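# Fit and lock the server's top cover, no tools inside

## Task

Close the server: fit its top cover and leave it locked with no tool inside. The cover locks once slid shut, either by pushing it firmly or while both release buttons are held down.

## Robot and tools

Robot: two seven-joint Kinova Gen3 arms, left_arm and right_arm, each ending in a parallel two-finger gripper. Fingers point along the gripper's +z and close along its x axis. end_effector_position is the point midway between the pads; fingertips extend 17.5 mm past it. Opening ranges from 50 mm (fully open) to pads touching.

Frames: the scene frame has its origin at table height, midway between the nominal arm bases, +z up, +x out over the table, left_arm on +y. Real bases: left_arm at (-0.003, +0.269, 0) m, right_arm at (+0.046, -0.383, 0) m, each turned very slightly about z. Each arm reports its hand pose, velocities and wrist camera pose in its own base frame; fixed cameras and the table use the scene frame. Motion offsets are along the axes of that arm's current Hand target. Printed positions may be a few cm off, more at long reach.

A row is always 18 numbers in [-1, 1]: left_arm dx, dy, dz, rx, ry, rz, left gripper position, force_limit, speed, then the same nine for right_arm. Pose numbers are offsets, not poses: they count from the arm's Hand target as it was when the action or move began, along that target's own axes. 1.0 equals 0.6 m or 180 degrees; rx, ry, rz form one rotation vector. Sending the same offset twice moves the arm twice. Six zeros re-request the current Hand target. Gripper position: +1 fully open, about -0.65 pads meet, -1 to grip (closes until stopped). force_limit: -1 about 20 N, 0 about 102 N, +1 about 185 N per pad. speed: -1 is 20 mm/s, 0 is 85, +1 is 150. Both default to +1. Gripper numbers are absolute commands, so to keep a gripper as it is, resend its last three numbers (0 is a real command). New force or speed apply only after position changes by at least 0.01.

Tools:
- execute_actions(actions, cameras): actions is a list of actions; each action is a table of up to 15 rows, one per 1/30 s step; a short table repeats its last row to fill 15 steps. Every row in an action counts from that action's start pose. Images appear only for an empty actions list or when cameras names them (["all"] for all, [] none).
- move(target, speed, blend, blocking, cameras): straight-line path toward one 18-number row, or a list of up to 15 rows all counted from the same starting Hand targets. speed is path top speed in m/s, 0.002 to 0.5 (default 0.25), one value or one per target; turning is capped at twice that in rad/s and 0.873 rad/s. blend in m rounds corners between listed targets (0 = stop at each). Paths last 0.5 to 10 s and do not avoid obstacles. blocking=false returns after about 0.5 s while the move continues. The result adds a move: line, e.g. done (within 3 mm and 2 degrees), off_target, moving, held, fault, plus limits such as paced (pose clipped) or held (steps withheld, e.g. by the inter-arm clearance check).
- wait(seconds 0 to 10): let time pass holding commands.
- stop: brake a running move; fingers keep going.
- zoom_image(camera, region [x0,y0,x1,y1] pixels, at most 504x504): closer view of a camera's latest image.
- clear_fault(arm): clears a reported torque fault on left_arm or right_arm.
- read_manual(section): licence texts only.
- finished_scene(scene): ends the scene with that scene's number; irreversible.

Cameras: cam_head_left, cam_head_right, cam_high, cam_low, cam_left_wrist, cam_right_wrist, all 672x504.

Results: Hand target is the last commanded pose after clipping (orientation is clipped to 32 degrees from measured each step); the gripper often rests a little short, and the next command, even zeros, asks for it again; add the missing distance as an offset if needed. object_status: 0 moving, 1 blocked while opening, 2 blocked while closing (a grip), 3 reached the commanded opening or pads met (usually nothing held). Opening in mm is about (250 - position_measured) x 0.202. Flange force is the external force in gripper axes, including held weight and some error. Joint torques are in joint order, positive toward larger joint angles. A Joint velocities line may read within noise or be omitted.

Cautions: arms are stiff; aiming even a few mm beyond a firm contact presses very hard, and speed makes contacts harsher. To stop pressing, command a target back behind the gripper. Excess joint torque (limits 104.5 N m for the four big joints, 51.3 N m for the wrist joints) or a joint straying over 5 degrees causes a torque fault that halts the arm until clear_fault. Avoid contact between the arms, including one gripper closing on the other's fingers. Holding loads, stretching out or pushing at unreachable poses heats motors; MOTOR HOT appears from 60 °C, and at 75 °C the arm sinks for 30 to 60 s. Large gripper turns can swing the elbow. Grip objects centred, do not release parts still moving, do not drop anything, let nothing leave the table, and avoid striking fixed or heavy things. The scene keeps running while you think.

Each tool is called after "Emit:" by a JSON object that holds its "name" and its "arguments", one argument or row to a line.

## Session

Emit:
{"name": "execute_actions", "arguments": {
  "actions": []
}}

Scene clock: 0.00 s.
left_arm: end_effector_position=(+0.7449, -0.4215, +0.1069) position_measured=3 object_status=3 end_effector_quat_wxyz=(+0.402, +0.910, +0.097, +0.030) | right_arm: end_effector_position=(+0.1754, +0.1720, +0.3434) position_measured=3 object_status=3 end_effector_quat_wxyz=(+0.321, -0.490, +0.659, -0.471)
Joint positions: left_arm=[0.133 1.397 0.636 0.352 0.164 1.115 0.316] | right_arm=[-1.628 0.246 -0.51 2.195 0.713 1.854 1.988]
Joint velocities: within noise
Joint torques (N m): no reading
Flange force (N): no reading
Hand target: left_arm +0.7449, -0.4215, +0.1069; +0.402, +0.910, +0.097, +0.030 | right_arm +0.1754, +0.1720, +0.3434; +0.321, -0.490, +0.659, -0.471
Tool commands: left_gripper/position=+1.0 left_gripper/force_limit=+1.0 left_gripper/speed=+1.0 right_gripper/position=+1.0 right_gripper/force_limit=+1.0 right_gripper/speed=+1.0

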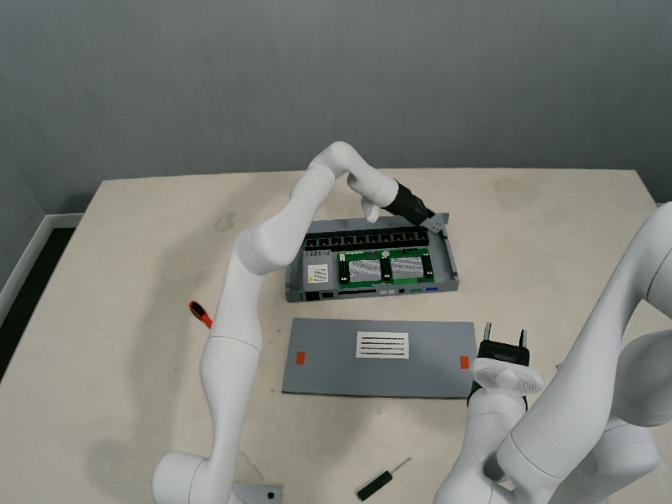

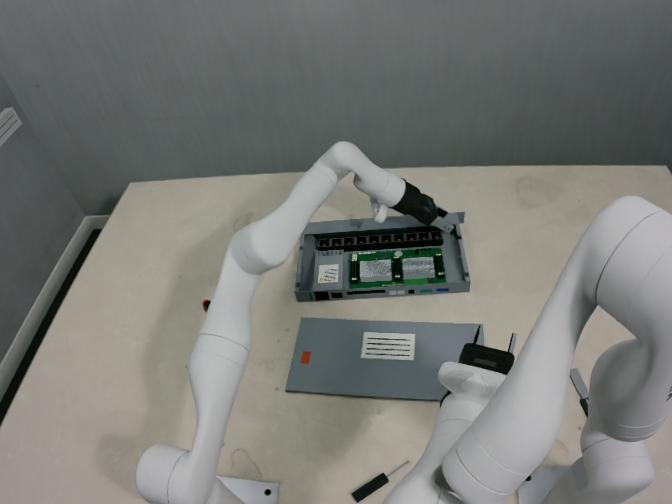

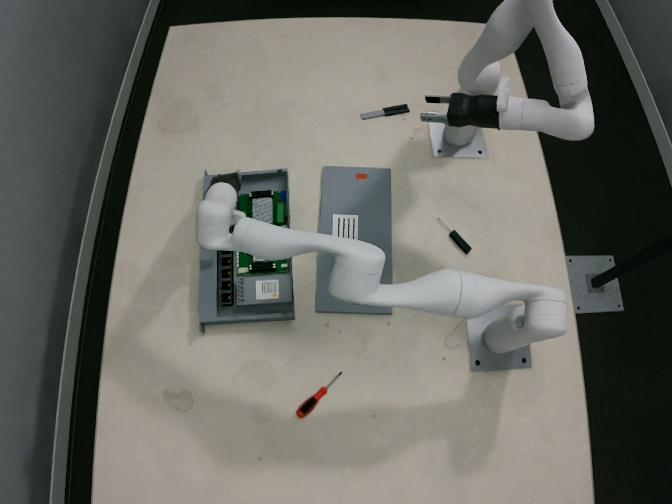

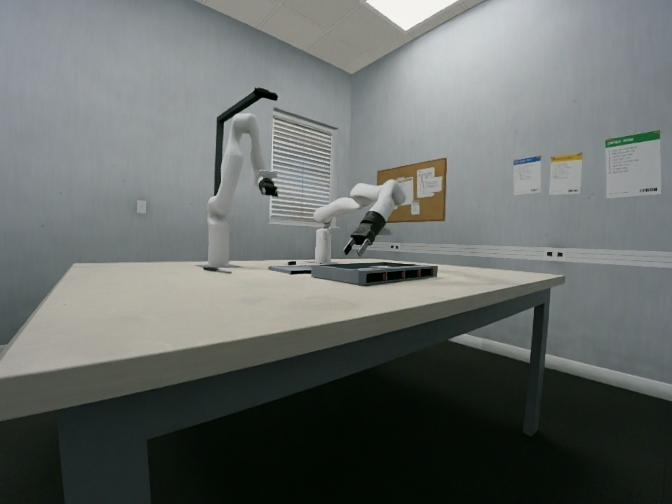

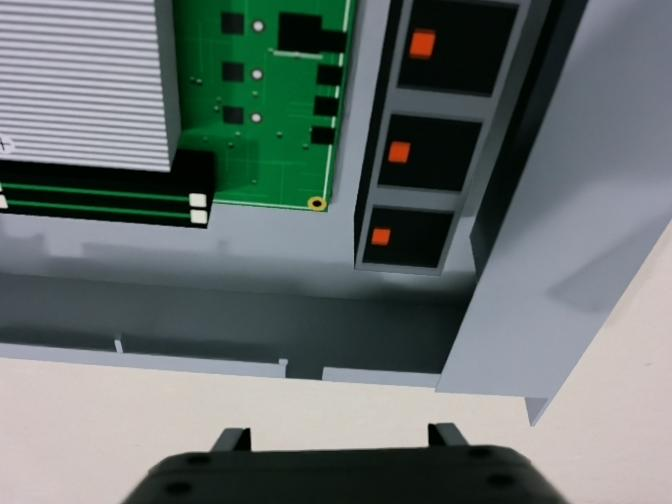

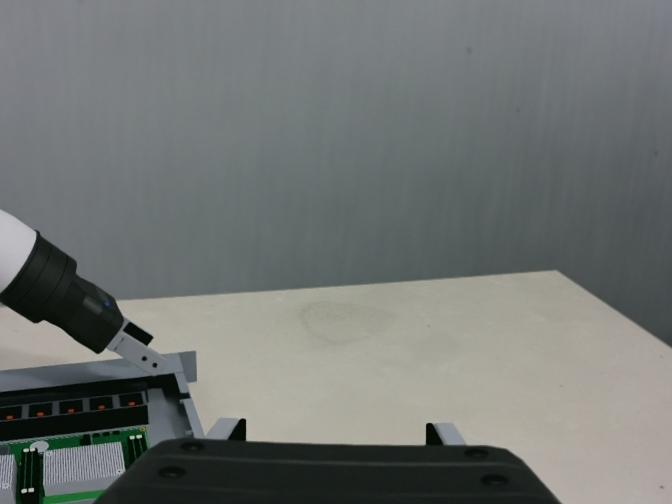

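Emit:
{"name": "move", "arguments": {
  "target": [
    [-0.2217,-0.059,-0.4912,0.196,-0.2277,0.5307,1,1,1,0,0,0,0,0,0,1,1,1],
    [-0.2217,-0.059,-0.4912,0.196,-0.2277,0.5307,1,1,1,-0.2077,0.0292,-0.0517,-0.3805,-0.0721,-0.0809,1,1,1]
  ],
  "speed": 0.4,
  "blend": [0.05,0],
  "cameras": ["all"]
}}

Scene clock: 67.77 s.
left_arm: end_effector_position=(+0.5701, -0.2110, +0.2828) position_measured=3 object_status=3 end_effector_quat_wxyz=(+0.000, +0.707, -0.707, +0.000) | right_arm: end_effector_position=(+0.1811, +0.3011, +0.3330) position_measured=3 object_status=3 end_effector_quat_wxyz=(+0.000, +0.707, -0.708, +0.000)
Joint positions: left_arm=[0.181 0.794 0.404 0.718 -0.286 1.668 -1.127] | right_arm=[-1.061 0.093 -0.045 1.605 0.005 1.444 3.605]
Joint torques (N m): left_arm=[-0.47 -24 3.23 -8.08 0 0.03 -0.32] | right_arm=[-1.05 -10.8 -1.18 -10.87 0.1 -0.26 -0.13]
Flange force (N): left_arm=[4.1 -7.5 -3.7] | right_arm=[6.1 -0.7 3.0]
Hand target: left_arm +0.5701, -0.2110, +0.2828; +0.000, +0.707, -0.707, +0.000 | right_arm +0.1811, +0.3011, +0.3330; +0.000, +0.707, -0.708, +0.000
Off the commanded pose: left_arm 0.000 m, 0 deg | right_arm 0.000 m, 0 deg.
move: done

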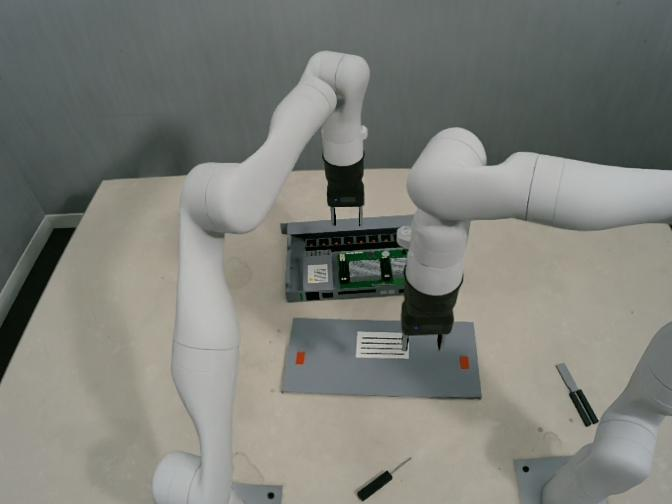

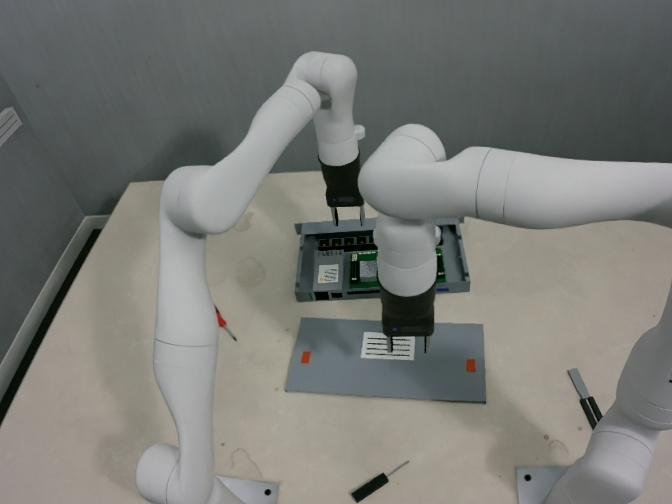

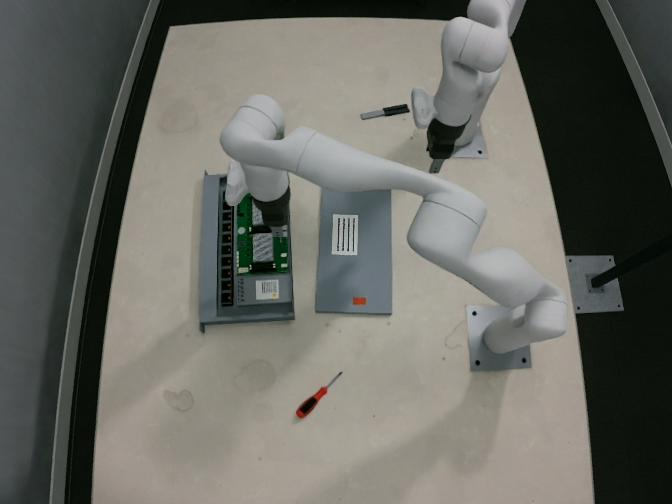

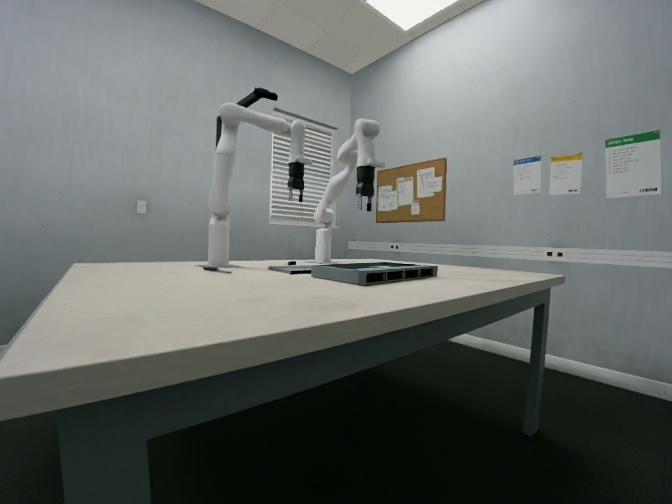

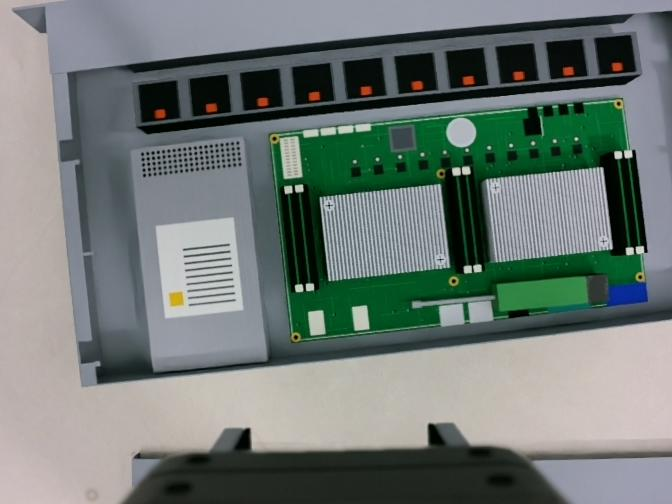

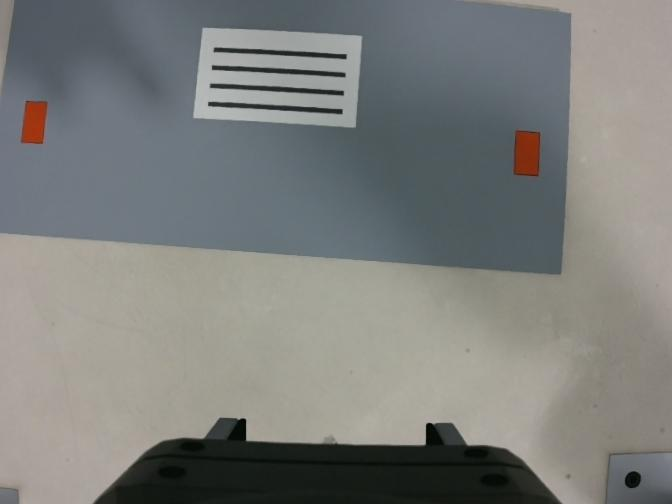

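Emit:
{"name": "move", "arguments": {
  "target": [0.237,-0.0462,0.238,0,0,-0.5244,0.34,1,1,0,0,0,0,0,0,1,1,1],
  "speed": 0.3,
  "cameras": ["cam_left_wrist"]
}}

Scene clock: 172.80 s.
left_arm: end_effector_position=(+0.5979, -0.3532, +0.1400) position_measured=101 object_status=3 end_effector_quat_wxyz=(+0.000, +0.999, +0.038, +0.000) | right_arm: end_effector_position=(+0.1811, +0.3011, +0.3330) position_measured=3 object_status=3 end_effector_quat_wxyz=(+0.000, +0.707, -0.708, +0.000)
Joint positions: left_arm=[0.475 1.126 0.119 0.435 -0.108 1.583 0.602] | right_arm=[-1.061 0.093 -0.045 1.605 0.005 1.444 3.605]
Joint torques (N m): left_arm=[-0.41 -28.41 2.1 -8.36 -0.02 0.07 -0.3] | right_arm=[-1.04 -10.78 -1.16 -10.83 0.26 -0.22 -0.15]
Flange force (N): left_arm=no reading | right_arm=[6.1 -0.7 3.0]
Hand target: left_arm +0.5979, -0.3532, +0.1400; +0.000, +0.999, +0.038, +0.000 | right_arm +0.1811, +0.3011, +0.3330; +0.000, +0.707, -0.708, +0.000
Off the commanded pose: left_arm 0.000 m, 0 deg | right_arm 0.000 m, 0 deg.
move: done
Images, in order (width x height): cam_left_wrist 672x504.

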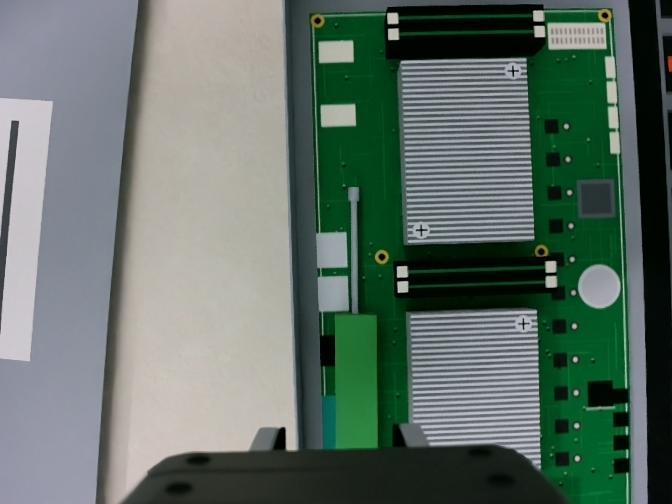

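Emit:
{"name": "move", "arguments": {
  "target": [
    [0.0133,0.01,0.12,0,0,0,0.175,1,1,0,0,0,0,0,0,1,1,1],
    [0.0133,0.01,0.1783,0,0,0,0.175,1,1,0,0,0,0,0,0,1,1,1]
  ],
  "speed": [0.2,0.05],
  "blend": [0.01,0],
  "cameras": ["cam_left_wrist"]
}}

Emit:
{"name": "execute_actions", "arguments": {
  "actions": [
    [[0,0,0,0,0,0,-1,-0.6,-0.5,0,0,0,0,0,0,1,1,1]],
    [[0,0,0,0,0,0,-1,-0.6,-0.5,0,0,0,0,0,0,1,1,1]]
  ],
  "cameras": ["cam_left_wrist"]
}}

Scene clock: 193.87 s.
left_arm: end_effector_position=(+0.6064, -0.3586, +0.0331) position_measured=126 object_status=3 end_effector_quat_wxyz=(+0.000, +0.999, +0.038, +0.000) | right_arm: end_effector_position=(+0.1811, +0.3011, +0.3330) position_measured=3 object_status=3 end_effector_quat_wxyz=(+0.000, +0.707, -0.708, +0.000)
Joint positions: left_arm=[0.473 1.228 0.111 0.55 -0.107 1.367 0.609] | right_arm=[-1.061 0.093 -0.045 1.605 0.005 1.444 3.605]
Joint torques (N m): left_arm=[-0.43 -29.24 2.21 -8.47 -0.04 0.44 -0.25] | right_arm=[-1.09 -10.79 -1.15 -10.9 0.26 -0.2 -0.14]
Flange force (N): left_arm=[5.3 4.9 0.6] | right_arm=[6.3 -0.7 3.2]
Hand target: left_arm +0.6064, -0.3586, +0.0330; +0.000, +0.999, +0.038, +0.000 | right_arm +0.1811, +0.3011, +0.3330; +0.000, +0.707, -0.708, +0.000
Off the commanded pose: left_arm 0.000 m, 0 deg | right_arm 0.000 m, 0 deg.
move: done
Images, in order (width x height): cam_left_wrist 672x504.

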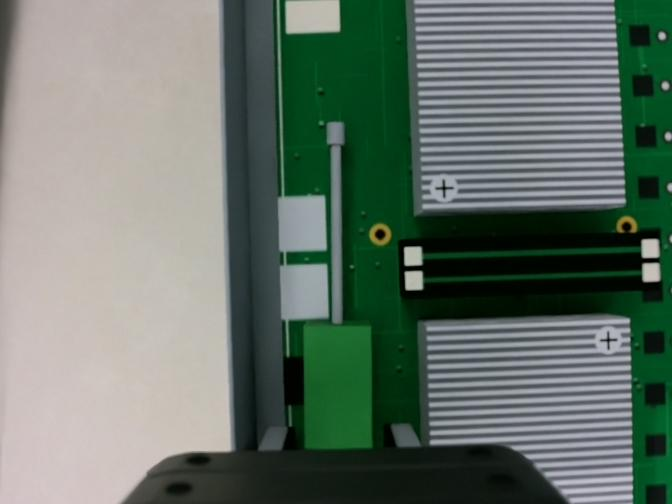

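Scene clock: 195.07 s.
left_arm: end_effector_position=(+0.6064, -0.3585, +0.0330) position_measured=164 object_status=2 end_effector_quat_wxyz=(+0.000, +0.999, +0.038, +0.000) | right_arm: end_effector_position=(+0.1811, +0.3011, +0.3330) position_measured=3 object_status=3 end_effector_quat_wxyz=(+0.000, +0.707, -0.708, +0.000)
Joint positions: left_arm=[0.473 1.228 0.111 0.55 -0.107 1.366 0.609] | right_arm=[-1.061 0.093 -0.045 1.605 0.005 1.444 3.605]
Joint torques (N m): left_arm=[-0.55 -28.81 2.07 -8.09 -0.06 0.1 -0.28] | right_arm=[-1.08 -10.69 -1.17 -10.81 0.27 -0.24 -0.09]
Hand target: left_arm +0.6064, -0.3585, +0.0330; +0.000, +0.999, +0.038, +0.000 | right_arm +0.1811, +0.3011, +0.3330; +0.000, +0.707, -0.708, +0.000
Off the commanded pose: left_arm 0.000 m, 0 deg | right_arm 0.000 m, 0 deg.
Images, in order (width x height): cam_left_wrist 672x504.

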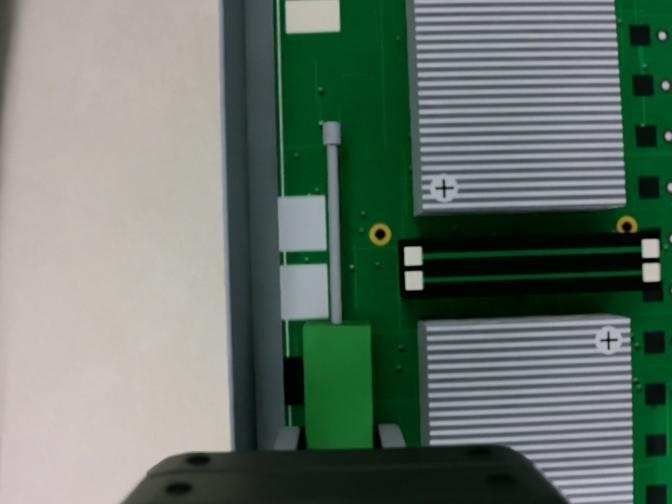

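Emit:
{"name": "move", "arguments": {
  "target": [
    [0,0,-0.2,0,0,0,-1,-0.6,-0.5,0,0,0,0,0,0,1,1,1],
    [0.151,-0.772,-0.2,0,0,0,-1,-0.6,-0.5,0,0,0,0,0,0,1,1,1],
    [0.151,-0.772,0.010,0,0,0,-1,-0.6,-0.5,0.1717,-0.658,0.2217,0,0,0.5,1,1,1]
  ],
  "speed": [0.15,0.4,0.2],
  "blend": [0.02,0.02,0],
  "cameras": ["cam_left_wrist","cam_right_wrist","cam_head_left","cam_head_right"]
}}

Scene clock: 220.33 s.
left_arm: end_effector_position=(+0.6611, +0.1102, +0.0271) position_measured=164 object_status=2 end_effector_quat_wxyz=(+0.000, +0.999, +0.038, +0.000) | right_arm: end_effector_position=(+0.5758, +0.1974, +0.2003) position_measured=3 object_status=3 end_effector_quat_wxyz=(+0.000, +0.001, +1.000, +0.000)
Joint positions: left_arm=[-0.236 1.111 0.098 0.836 -0.094 1.198 -0.081] | right_arm=[-0.528 0.808 0.38 0.957 -0.275 1.418 2.924]
Joint torques (N m): left_arm=[-0.42 -27.9 2.26 -7.85 -0.09 0.1 -0.28] | right_arm=[-1.02 -23.54 1.17 -10.46 0.24 -0.16 -0.15]
Flange force (N): left_arm=[7.6 0.4 0.3] | right_arm=[6.6 -4.3 2.2]
Hand target: left_arm +0.6611, +0.1102, +0.0271; +0.000, +0.999, +0.038, +0.000 | right_arm +0.5758, +0.1974, +0.2003; +0.000, +0.001, +1.000, +0.000
Off the commanded pose: left_arm 0.000 m, 0 deg | right_arm 0.000 m, 0 deg.
move: done
Images, in order (width x height): cam_head_left 672x504, cam_head_right 672x504, cam_left_wrist 672x504, cam_right_wrist 672x504.

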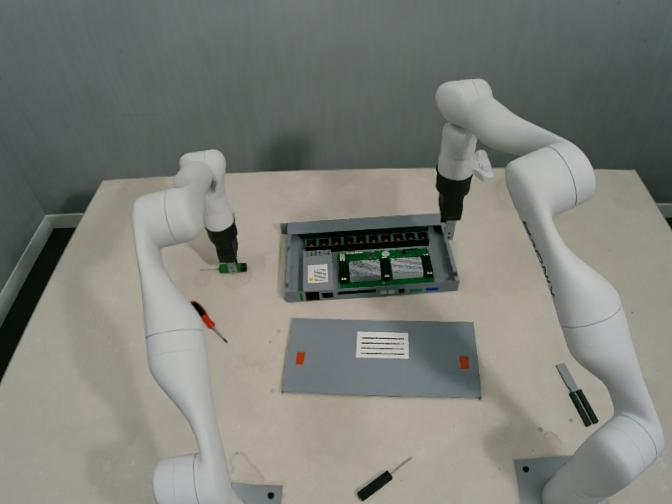

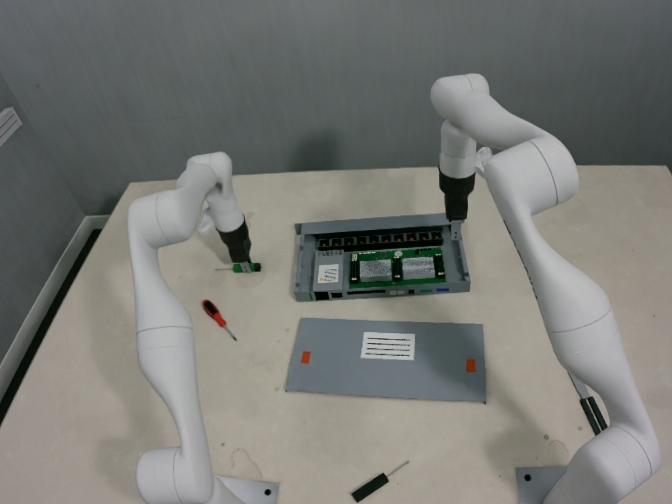

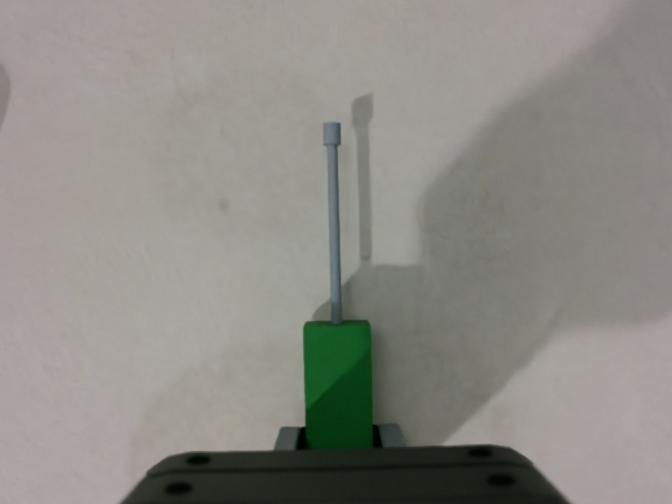

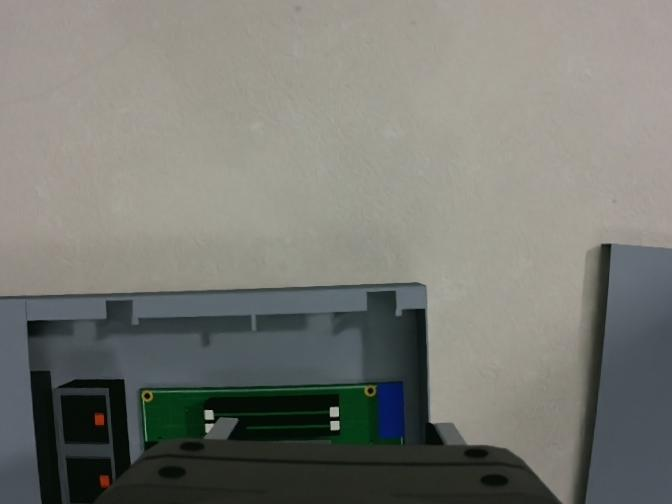

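Emit:
{"name": "execute_actions", "arguments": {
  "actions": [
    [[0,0,0,0,0,0,0.9,-0.6,-0.5,0,0,0,0,0,0,1,1,1]]
  ]
}}

Emit:
{"name": "move", "arguments": {
  "target": [
    [0,0,-0.22,0,0,0,0.9,-0.6,-0.5,0,0,0,0,0,0,1,1,1],
    [-0.7492,0.6992,-0.288,-0.0235,0.4328,0.029,0.9,-0.6,-0.5,0,0,0,0,0,0,1,1,1],
    [-0.7492,0.6992,-0.0548,-0.0235,0.4328,0.029,0.9,-0.6,-0.5,0,0,0,0,0,0,1,1,1]
  ],
  "speed": [0.25,0.4,0.15],
  "blend": [0.03,0.02,0],
  "cameras": ["cam_left_wrist","cam_head_right","cam_high"]
}}

Scene clock: 283.20 s.
left_arm: end_effector_position=(+0.6611, +0.1102, +0.0271) position_measured=18 object_status=3 end_effector_quat_wxyz=(+0.000, +0.999, +0.038, +0.000) | right_arm: end_effector_position=(+0.5758, +0.1974, +0.2003) position_measured=3 object_status=3 end_effector_quat_wxyz=(+0.000, +0.001, +1.000, +0.000)
Joint positions: left_arm=[-0.236 1.111 0.098 0.836 -0.094 1.198 -0.081] | right_arm=[-0.528 0.808 0.38 0.957 -0.275 1.418 2.924]
Joint torques (N m): left_arm=[-0.46 -27.61 2.27 -7.81 -0.01 0.09 -0.21] | right_arm=[-1.07 -23.53 1.26 -10.44 0.24 -0.13 -0.13]
Hand target: left_arm +0.6611, +0.1102, +0.0271; +0.000, +0.999, +0.038, +0.000 | right_arm +0.5758, +0.1974, +0.2003; +0.000, +0.001, +1.000, +0.000
Off the commanded pose: left_arm 0.000 m, 0 deg | right_arm 0.000 m, 0 deg.

Scene clock: 287.67 s.
left_arm: end_effector_position=(+0.2451, -0.3426, +0.0598) position_measured=18 object_status=3 end_effector_quat_wxyz=(+0.010, +0.777, -0.012, +0.629) | right_arm: end_effector_position=(+0.5758, +0.1974, +0.2003) position_measured=3 object_status=3 end_effector_quat_wxyz=(+0.000, +0.001, +1.000, +0.000)
Joint positions: left_arm=[1.67 1.201 0.076 2.111 1.64 -1.418 0.178] | right_arm=[-0.528 0.808 0.38 0.957 -0.275 1.418 2.924]
Joint torques (N m): left_arm=[-0.36 -17.28 -0.8 2.65 0.73 -3.42 -0.33] | right_arm=[-1.02 -23.58 1.18 -10.38 0.25 -0.16 -0.07]
Flange force (N): left_arm=[-1.1 0.8 1.6] | right_arm=[6.1 -3.9 2.0]
Hand target: left_arm +0.2451, -0.3426, +0.0598; +0.010, +0.777, -0.012, +0.629 | right_arm +0.5758, +0.1974, +0.2003; +0.000, +0.001, +1.000, +0.000
Off the commanded pose: left_arm 0.000 m, 0 deg | right_arm 0.000 m, 0 deg.
move: done; limits=paced
Images, in order (width x height): cam_head_right 672x504, cam_high 672x504, cam_left_wrist 672x504.

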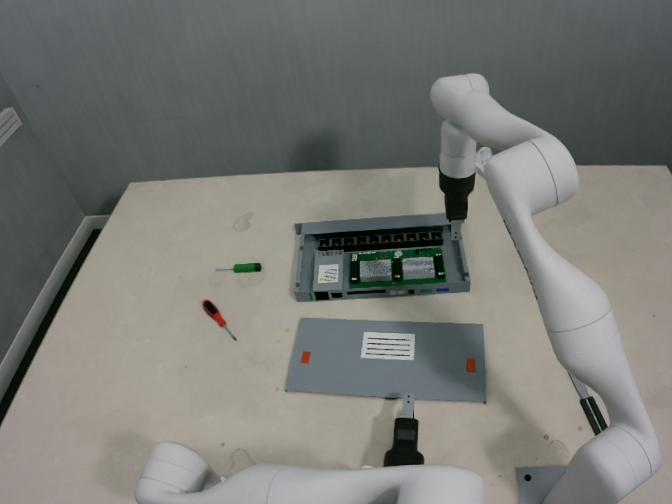

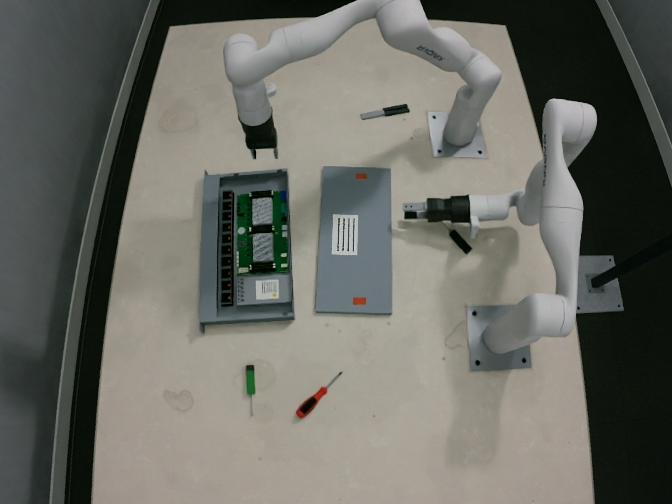

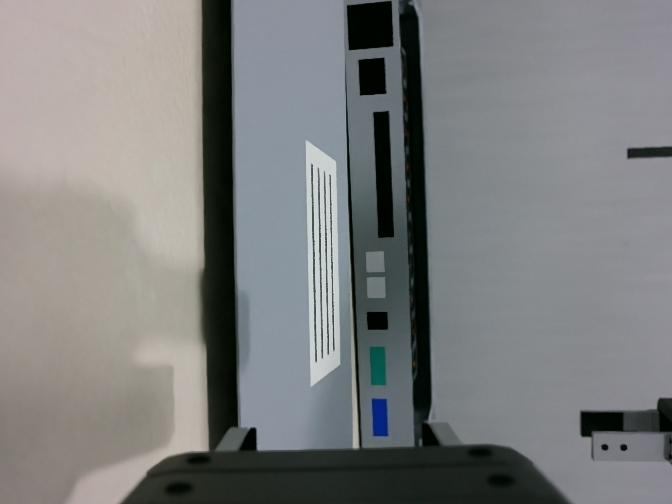

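Emit:
{"name": "move", "arguments": {
  "target": [-0.038,0,0.0081,0,0,0,0.9,-0.6,-0.5,0,0,0,0,0,0,1,1,1],
  "speed": 0.06,
  "cameras": ["cam_left_wrist","cam_low"]
}}

Scene clock: 345.27 s.
left_arm: end_effector_position=(+0.2451, -0.3426, +0.0365) position_measured=18 object_status=3 end_effector_quat_wxyz=(+0.010, +0.777, -0.012, +0.629) | right_arm: end_effector_position=(+0.5758, +0.1974, +0.2003) position_measured=3 object_status=3 end_effector_quat_wxyz=(+0.000, +0.001, +1.000, +0.000)
Joint positions: left_arm=[1.673 1.264 0.072 2.077 1.632 -1.414 0.207] | right_arm=[-0.528 0.808 0.38 0.957 -0.275 1.418 2.924]
Joint torques (N m): left_arm=[-0.37 -17.23 -0.86 2.97 0.74 -3.4 -0.35] | right_arm=[-1.1 -23.55 1.16 -10.4 0.2 -0.2 -0.14]
Flange force (N): left_arm=[-0.7 1.0 1.3] | right_arm=[6.1 -4.2 1.9]
Hand target: left_arm +0.2451, -0.3426, +0.0365; +0.010, +0.777, -0.012, +0.629 | right_arm +0.5758, +0.1974, +0.2003; +0.000, +0.001, +1.000, +0.000
Off the commanded pose: left_arm 0.000 m, 0 deg | right_arm 0.000 m, 0 deg.
move: done
Images, in order (width x height): cam_low 672x504, cam_left_wrist 672x504.

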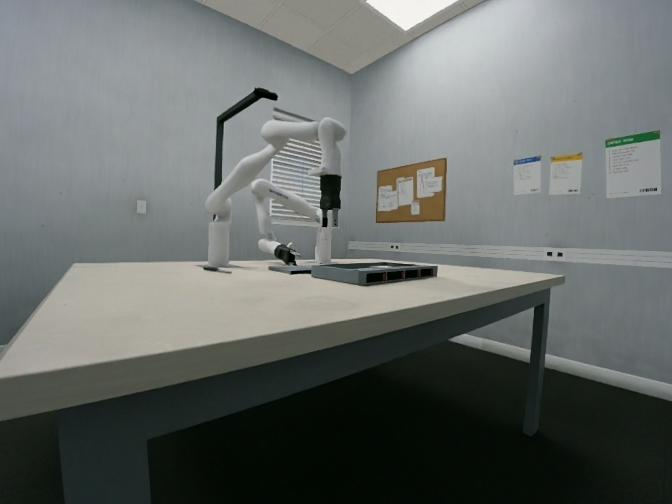

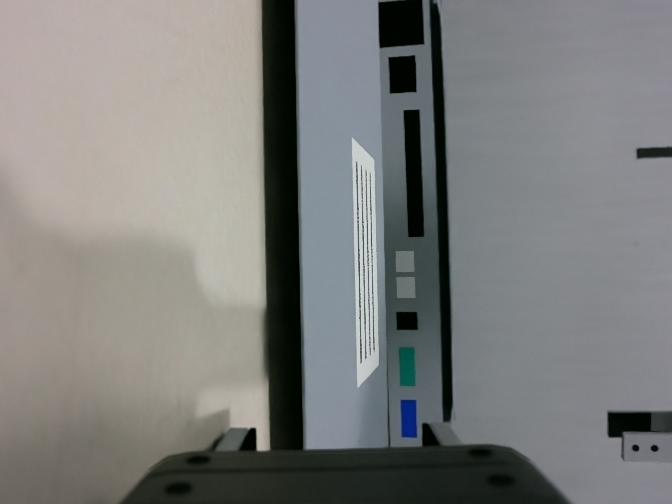

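Emit:
{"name": "move", "arguments": {
  "target": [0.0208,0,0.0978,0,0,0,0.9,-0.6,-0.5,0,0,0,0,0,0,1,1,1],
  "speed": 0.1,
  "cameras": ["cam_left_wrist","cam_high"]
}}

Emit:
{"name": "execute_actions", "arguments": {
  "actions": [
    [[0,0,0,0,0,0,-1,1,-1,0,0,0,0,0,0,1,1,1]],
    [[0,0,0,0,0,0,-1,1,-1,0,0,0,0,0,0,1,1,1]],
    [[0,0,0,0,0,0,-1,1,-1,0,0,0,0,0,0,1,1,1]]
  ],
  "cameras": ["cam_left_wrist"]
}}

Scene clock: 355.10 s.
left_arm: end_effector_position=(+0.3051, -0.3445, +0.0365) position_measured=18 object_status=3 end_effector_quat_wxyz=(+0.010, +0.777, -0.012, +0.629) | right_arm: end_effector_position=(+0.5758, +0.1974, +0.2003) position_measured=3 object_status=3 end_effector_quat_wxyz=(+0.000, +0.001, +1.000, +0.000)
Joint positions: left_arm=[1.563 1.262 -0.013 2.095 1.481 -1.363 0.22] | right_arm=[-0.528 0.808 0.38 0.957 -0.275 1.418 2.924]
Joint torques (N m): left_arm=[-1.29 -18.87 -3.16 2.85 1 -4.56 -0.36] | right_arm=[-1.09 -23.64 1.18 -10.41 0.26 -0.14 -0.11]
Flange force (N): left_arm=[-4.8 0.8 -0.1] | right_arm=[6.0 -4.1 2.1]
Hand target: left_arm +0.3051, -0.3445, +0.0365; +0.010, +0.777, -0.012, +0.629 | right_arm +0.5758, +0.1974, +0.2003; +0.000, +0.001, +1.000, +0.000
Off the commanded pose: left_arm 0.000 m, 0 deg | right_arm 0.000 m, 0 deg.
move: done
Images, in order (width x height): cam_high 672x504, cam_left_wrist 672x504.

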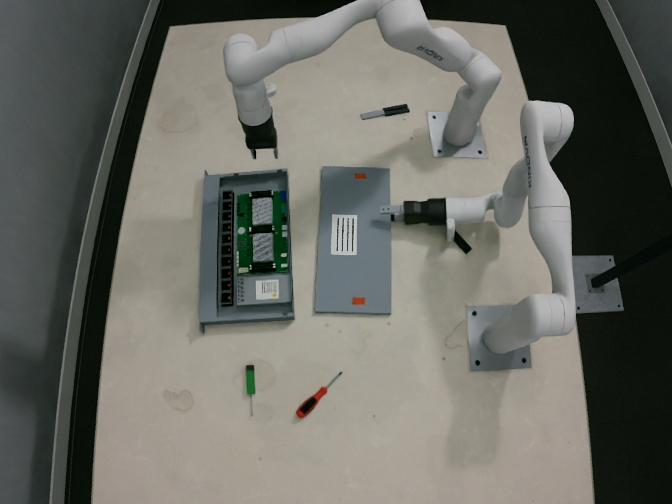

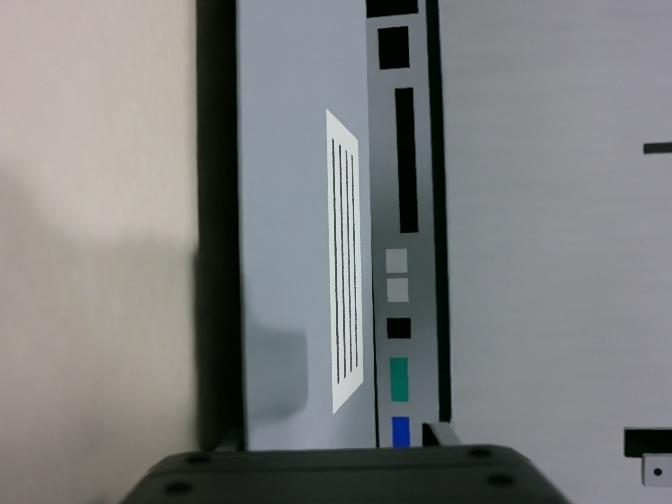

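Scene clock: 357.63 s.
left_arm: end_effector_position=(+0.3052, -0.3445, +0.0367) position_measured=246 object_status=2 end_effector_quat_wxyz=(+0.010, +0.777, -0.012, +0.629) | right_arm: end_effector_position=(+0.5758, +0.1974, +0.2003) position_measured=3 object_status=3 end_effector_quat_wxyz=(+0.000, +0.001, +1.000, +0.000)
Joint positions: left_arm=[1.563 1.262 -0.013 2.095 1.481 -1.363 0.22] | right_arm=[-0.528 0.808 0.38 0.957 -0.275 1.418 2.924]
Joint torques (N m): left_arm=[-2.71 -12.02 4.43 1.3 -1.47 5.32 -0.12] | right_arm=[-0.99 -23.61 1.16 -10.4 0.2 -0.15 -0.13]
Hand target: left_arm +0.3051, -0.3445, +0.0365; +0.010, +0.777, -0.012, +0.629 | right_arm +0.5758, +0.1974, +0.2003; +0.000, +0.001, +1.000, +0.000
Off the commanded pose: left_arm 0.000 m, 0 deg | right_arm 0.000 m, 0 deg.
Images, in order (width x height): cam_left_wrist 672x504.

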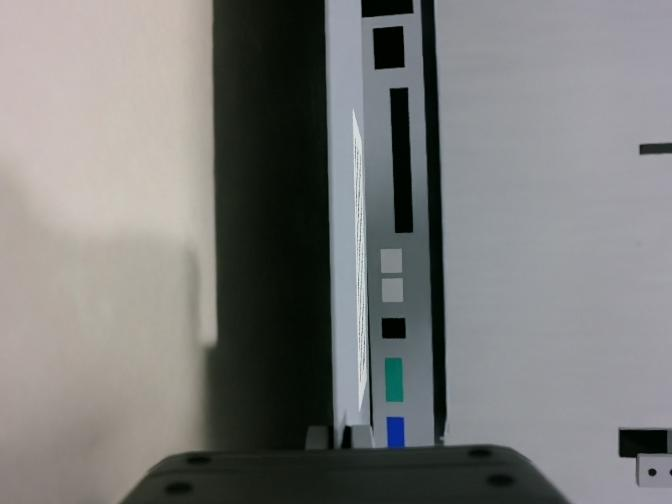

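Emit:
{"name": "move", "arguments": {
  "target": [
    [0.0489,0,-0.0104,0,0.0333,0,-1,1,-1,0,0,0,0,0,0,1,1,1],
    [0.1305,0,-0.0277,0,0.0667,0,-1,1,-1,0,0,0,0,0,0,1,1,1]
  ],
  "speed": 0.1,
  "blend": [0.02,0],
  "cameras": ["cam_left_wrist","cam_low","cam_high"]
}}

Scene clock: 373.67 s.
left_arm: end_effector_position=(+0.3051, -0.3445, +0.1165) position_measured=251 object_status=3 end_effector_quat_wxyz=(+0.011, +0.707, -0.011, +0.707) | right_arm: end_effector_position=(+0.5758, +0.1974, +0.2003) position_measured=3 object_status=3 end_effector_quat_wxyz=(+0.000, +0.001, +1.000, +0.000)
Joint positions: left_arm=[1.634 1.231 -0.074 2.109 1.564 -1.501 0.198] | right_arm=[-0.528 0.808 0.38 0.957 -0.275 1.418 2.924]
Joint torques (N m): left_arm=[-0.31 -19.58 -5.36 3.52 1.21 -7.05 -0.82] | right_arm=[-1.07 -23.58 1.21 -10.46 0.25 -0.16 -0.12]
Flange force (N): left_arm=[-9.1 0.5 1.2] | right_arm=[6.5 -4.2 2.2]
Hand target: left_arm +0.3051, -0.3445, +0.1166; +0.011, +0.707, -0.011, +0.707 | right_arm +0.5758, +0.1974, +0.2003; +0.000, +0.001, +1.000, +0.000
Off the commanded pose: left_arm 0.000 m, 0 deg | right_arm 0.000 m, 0 deg.
move: done
Images, in order (width x height): cam_high 672x504, cam_low 672x504, cam_left_wrist 672x504.

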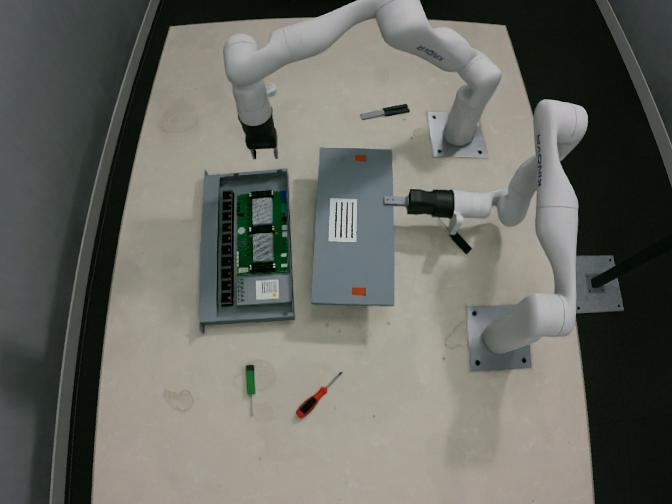

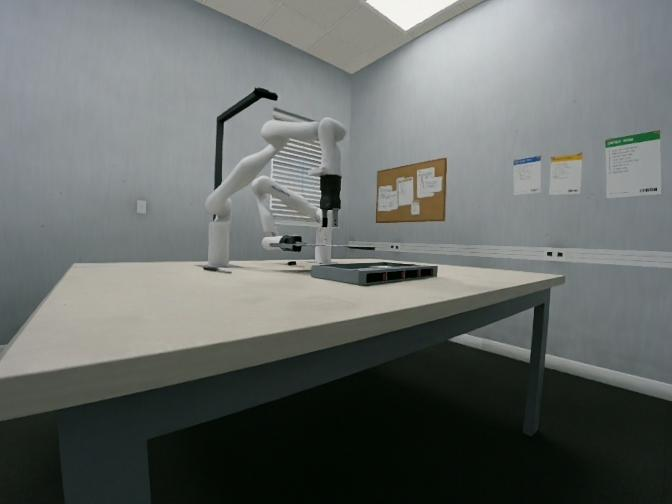

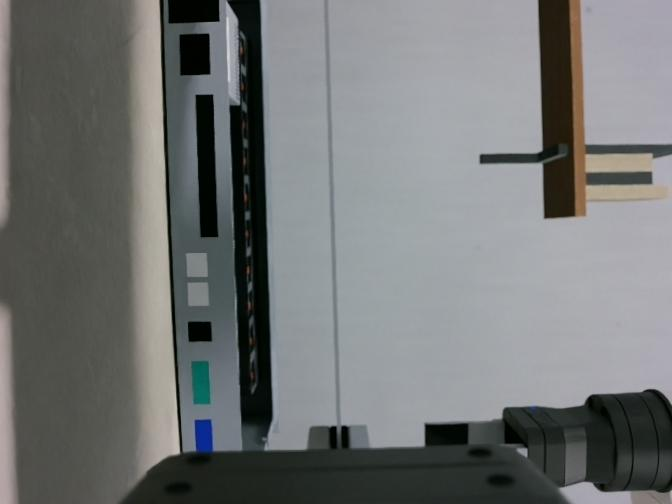

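Emit:
{"name": "move", "arguments": {
  "target": [0,-0.0237,0.3998,0.0269,0,0,-1,1,-1,0,0,0,0,0,0,1,1,1],
  "speed": 0.2,
  "cameras": ["cam_left_wrist","cam_right_wrist","cam_high"]
}}

Scene clock: 398.57 s.
left_arm: end_effector_position=(+0.5453, -0.3378, +0.1166) position_measured=251 object_status=3 end_effector_quat_wxyz=(-0.019, +0.707, +0.019, +0.707) | right_arm: end_effector_position=(+0.5758, +0.1974, +0.2003) position_measured=3 object_status=3 end_effector_quat_wxyz=(+0.000, +0.001, +1.000, +0.000)
Joint positions: left_arm=[1.201 1.245 -0.323 1.853 1.146 -1.268 0.072] | right_arm=[-0.528 0.808 0.38 0.957 -0.275 1.418 2.924]
Joint torques (N m): left_arm=[-0.63 -24.76 -7.54 -2.27 0.4 -6.91 -0.9] | right_arm=[-1.09 -23.61 1.21 -10.45 0.26 -0.16 -0.13]
Flange force (N): left_arm=[-8.2 0.0 1.4] | right_arm=[6.2 -4.2 2.1]
Hand target: left_arm +0.5453, -0.3378, +0.1166; -0.019, +0.707, +0.019, +0.707 | right_arm +0.5758, +0.1974, +0.2003; +0.000, +0.001, +1.000, +0.000
Off the commanded pose: left_arm 0.000 m, 0 deg | right_arm 0.000 m, 0 deg.
move: done
Images, in order (width x height): cam_high 672x504, cam_left_wrist 672x504, cam_right_wrist 672x504.

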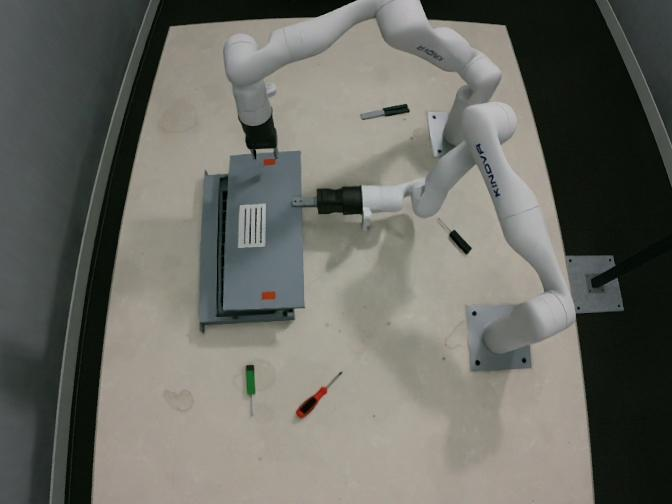

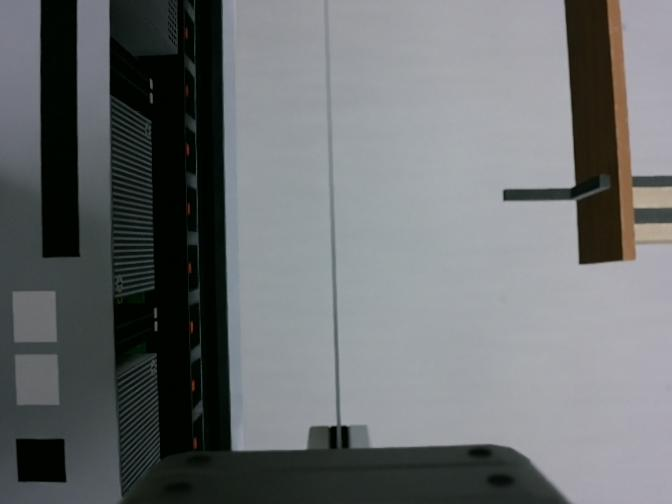

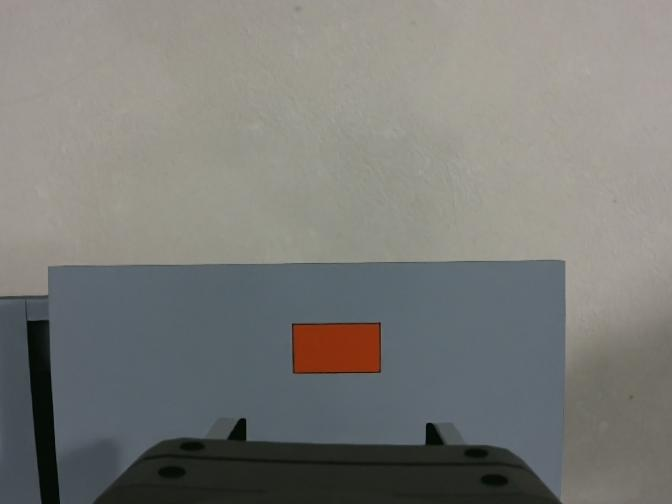

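Emit:
{"name": "move", "arguments": {
  "target": [-0.0443,-0.011,0,0.0081,0,0,-1,1,-1,0,0,0,0,0,0,1,1,1],
  "speed": 0.08,
  "cameras": ["cam_left_wrist","cam_right_wrist"]
}}

Emit:
{"name": "zoom_image", "arguments": {
  "camera": "cam_right_wrist",
  "region": [0, 230, 300, 330]
}}

Emit:
{"name": "zoom_image", "arguments": {
  "camera": "cam_right_wrist",
  "region": [372, 230, 672, 330]
}}

Scene clock: 423.70 s.
left_arm: end_effector_position=(+0.5450, -0.3312, +0.0901) position_measured=251 object_status=3 end_effector_quat_wxyz=(-0.028, +0.706, +0.028, +0.707) | right_arm: end_effector_position=(+0.5758, +0.1974, +0.2003) position_measured=3 object_status=3 end_effector_quat_wxyz=(+0.000, +0.001, +1.000, +0.000)
Joint positions: left_arm=[1.195 1.308 -0.309 1.81 1.184 -1.281 0.079] | right_arm=[-0.528 0.808 0.38 0.957 -0.275 1.418 2.924]
Joint torques (N m): left_arm=[-0.47 -24.93 -7.73 -1.06 0.3 -6.96 -0.86] | right_arm=[-1.03 -23.55 1.16 -10.44 0.26 -0.17 -0.07]
Flange force (N): left_arm=[-9.5 2.2 2.5] | right_arm=[6.4 -4.1 2.0]
Hand target: left_arm +0.5450, -0.3312, +0.0900; -0.028, +0.706, +0.028, +0.707 | right_arm +0.5758, +0.1974, +0.2003; +0.000, +0.001, +1.000, +0.000
Off the commanded pose: left_arm 0.000 m, 0 deg | right_arm 0.000 m, 0 deg.
move: done
Images, in order (width x height): cam_left_wrist 672x504, cam_right_wrist 672x504.

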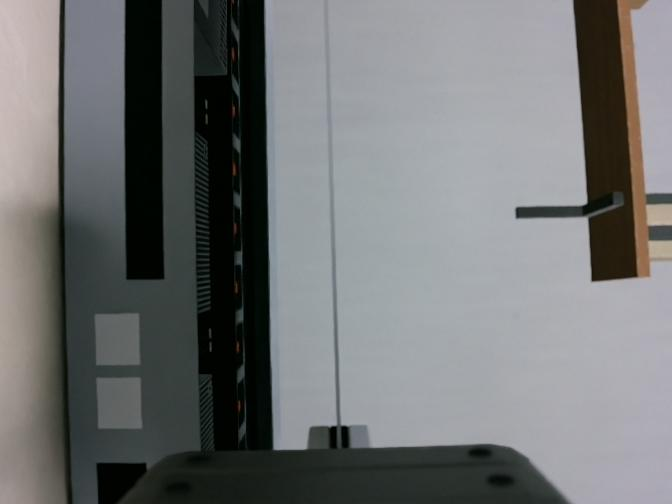

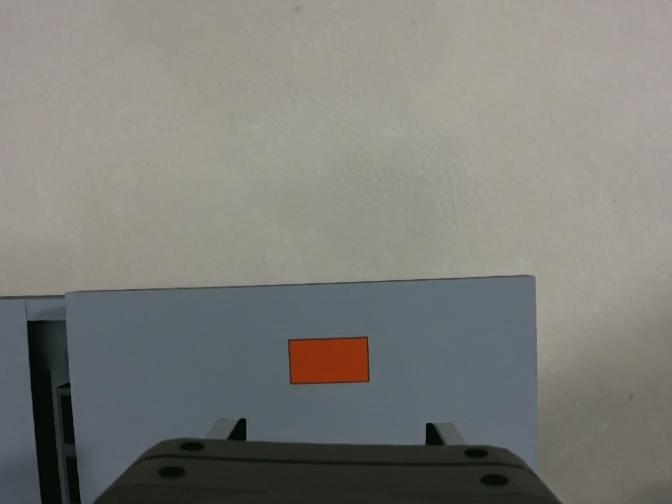

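Scaled by 1.680.

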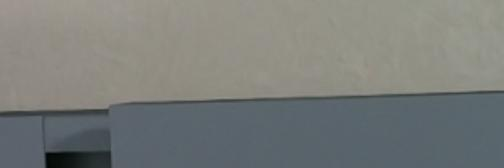

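Scaled by 1.680.

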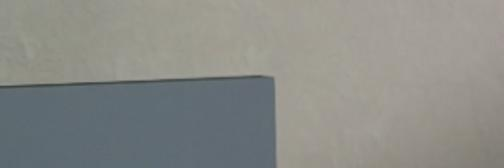

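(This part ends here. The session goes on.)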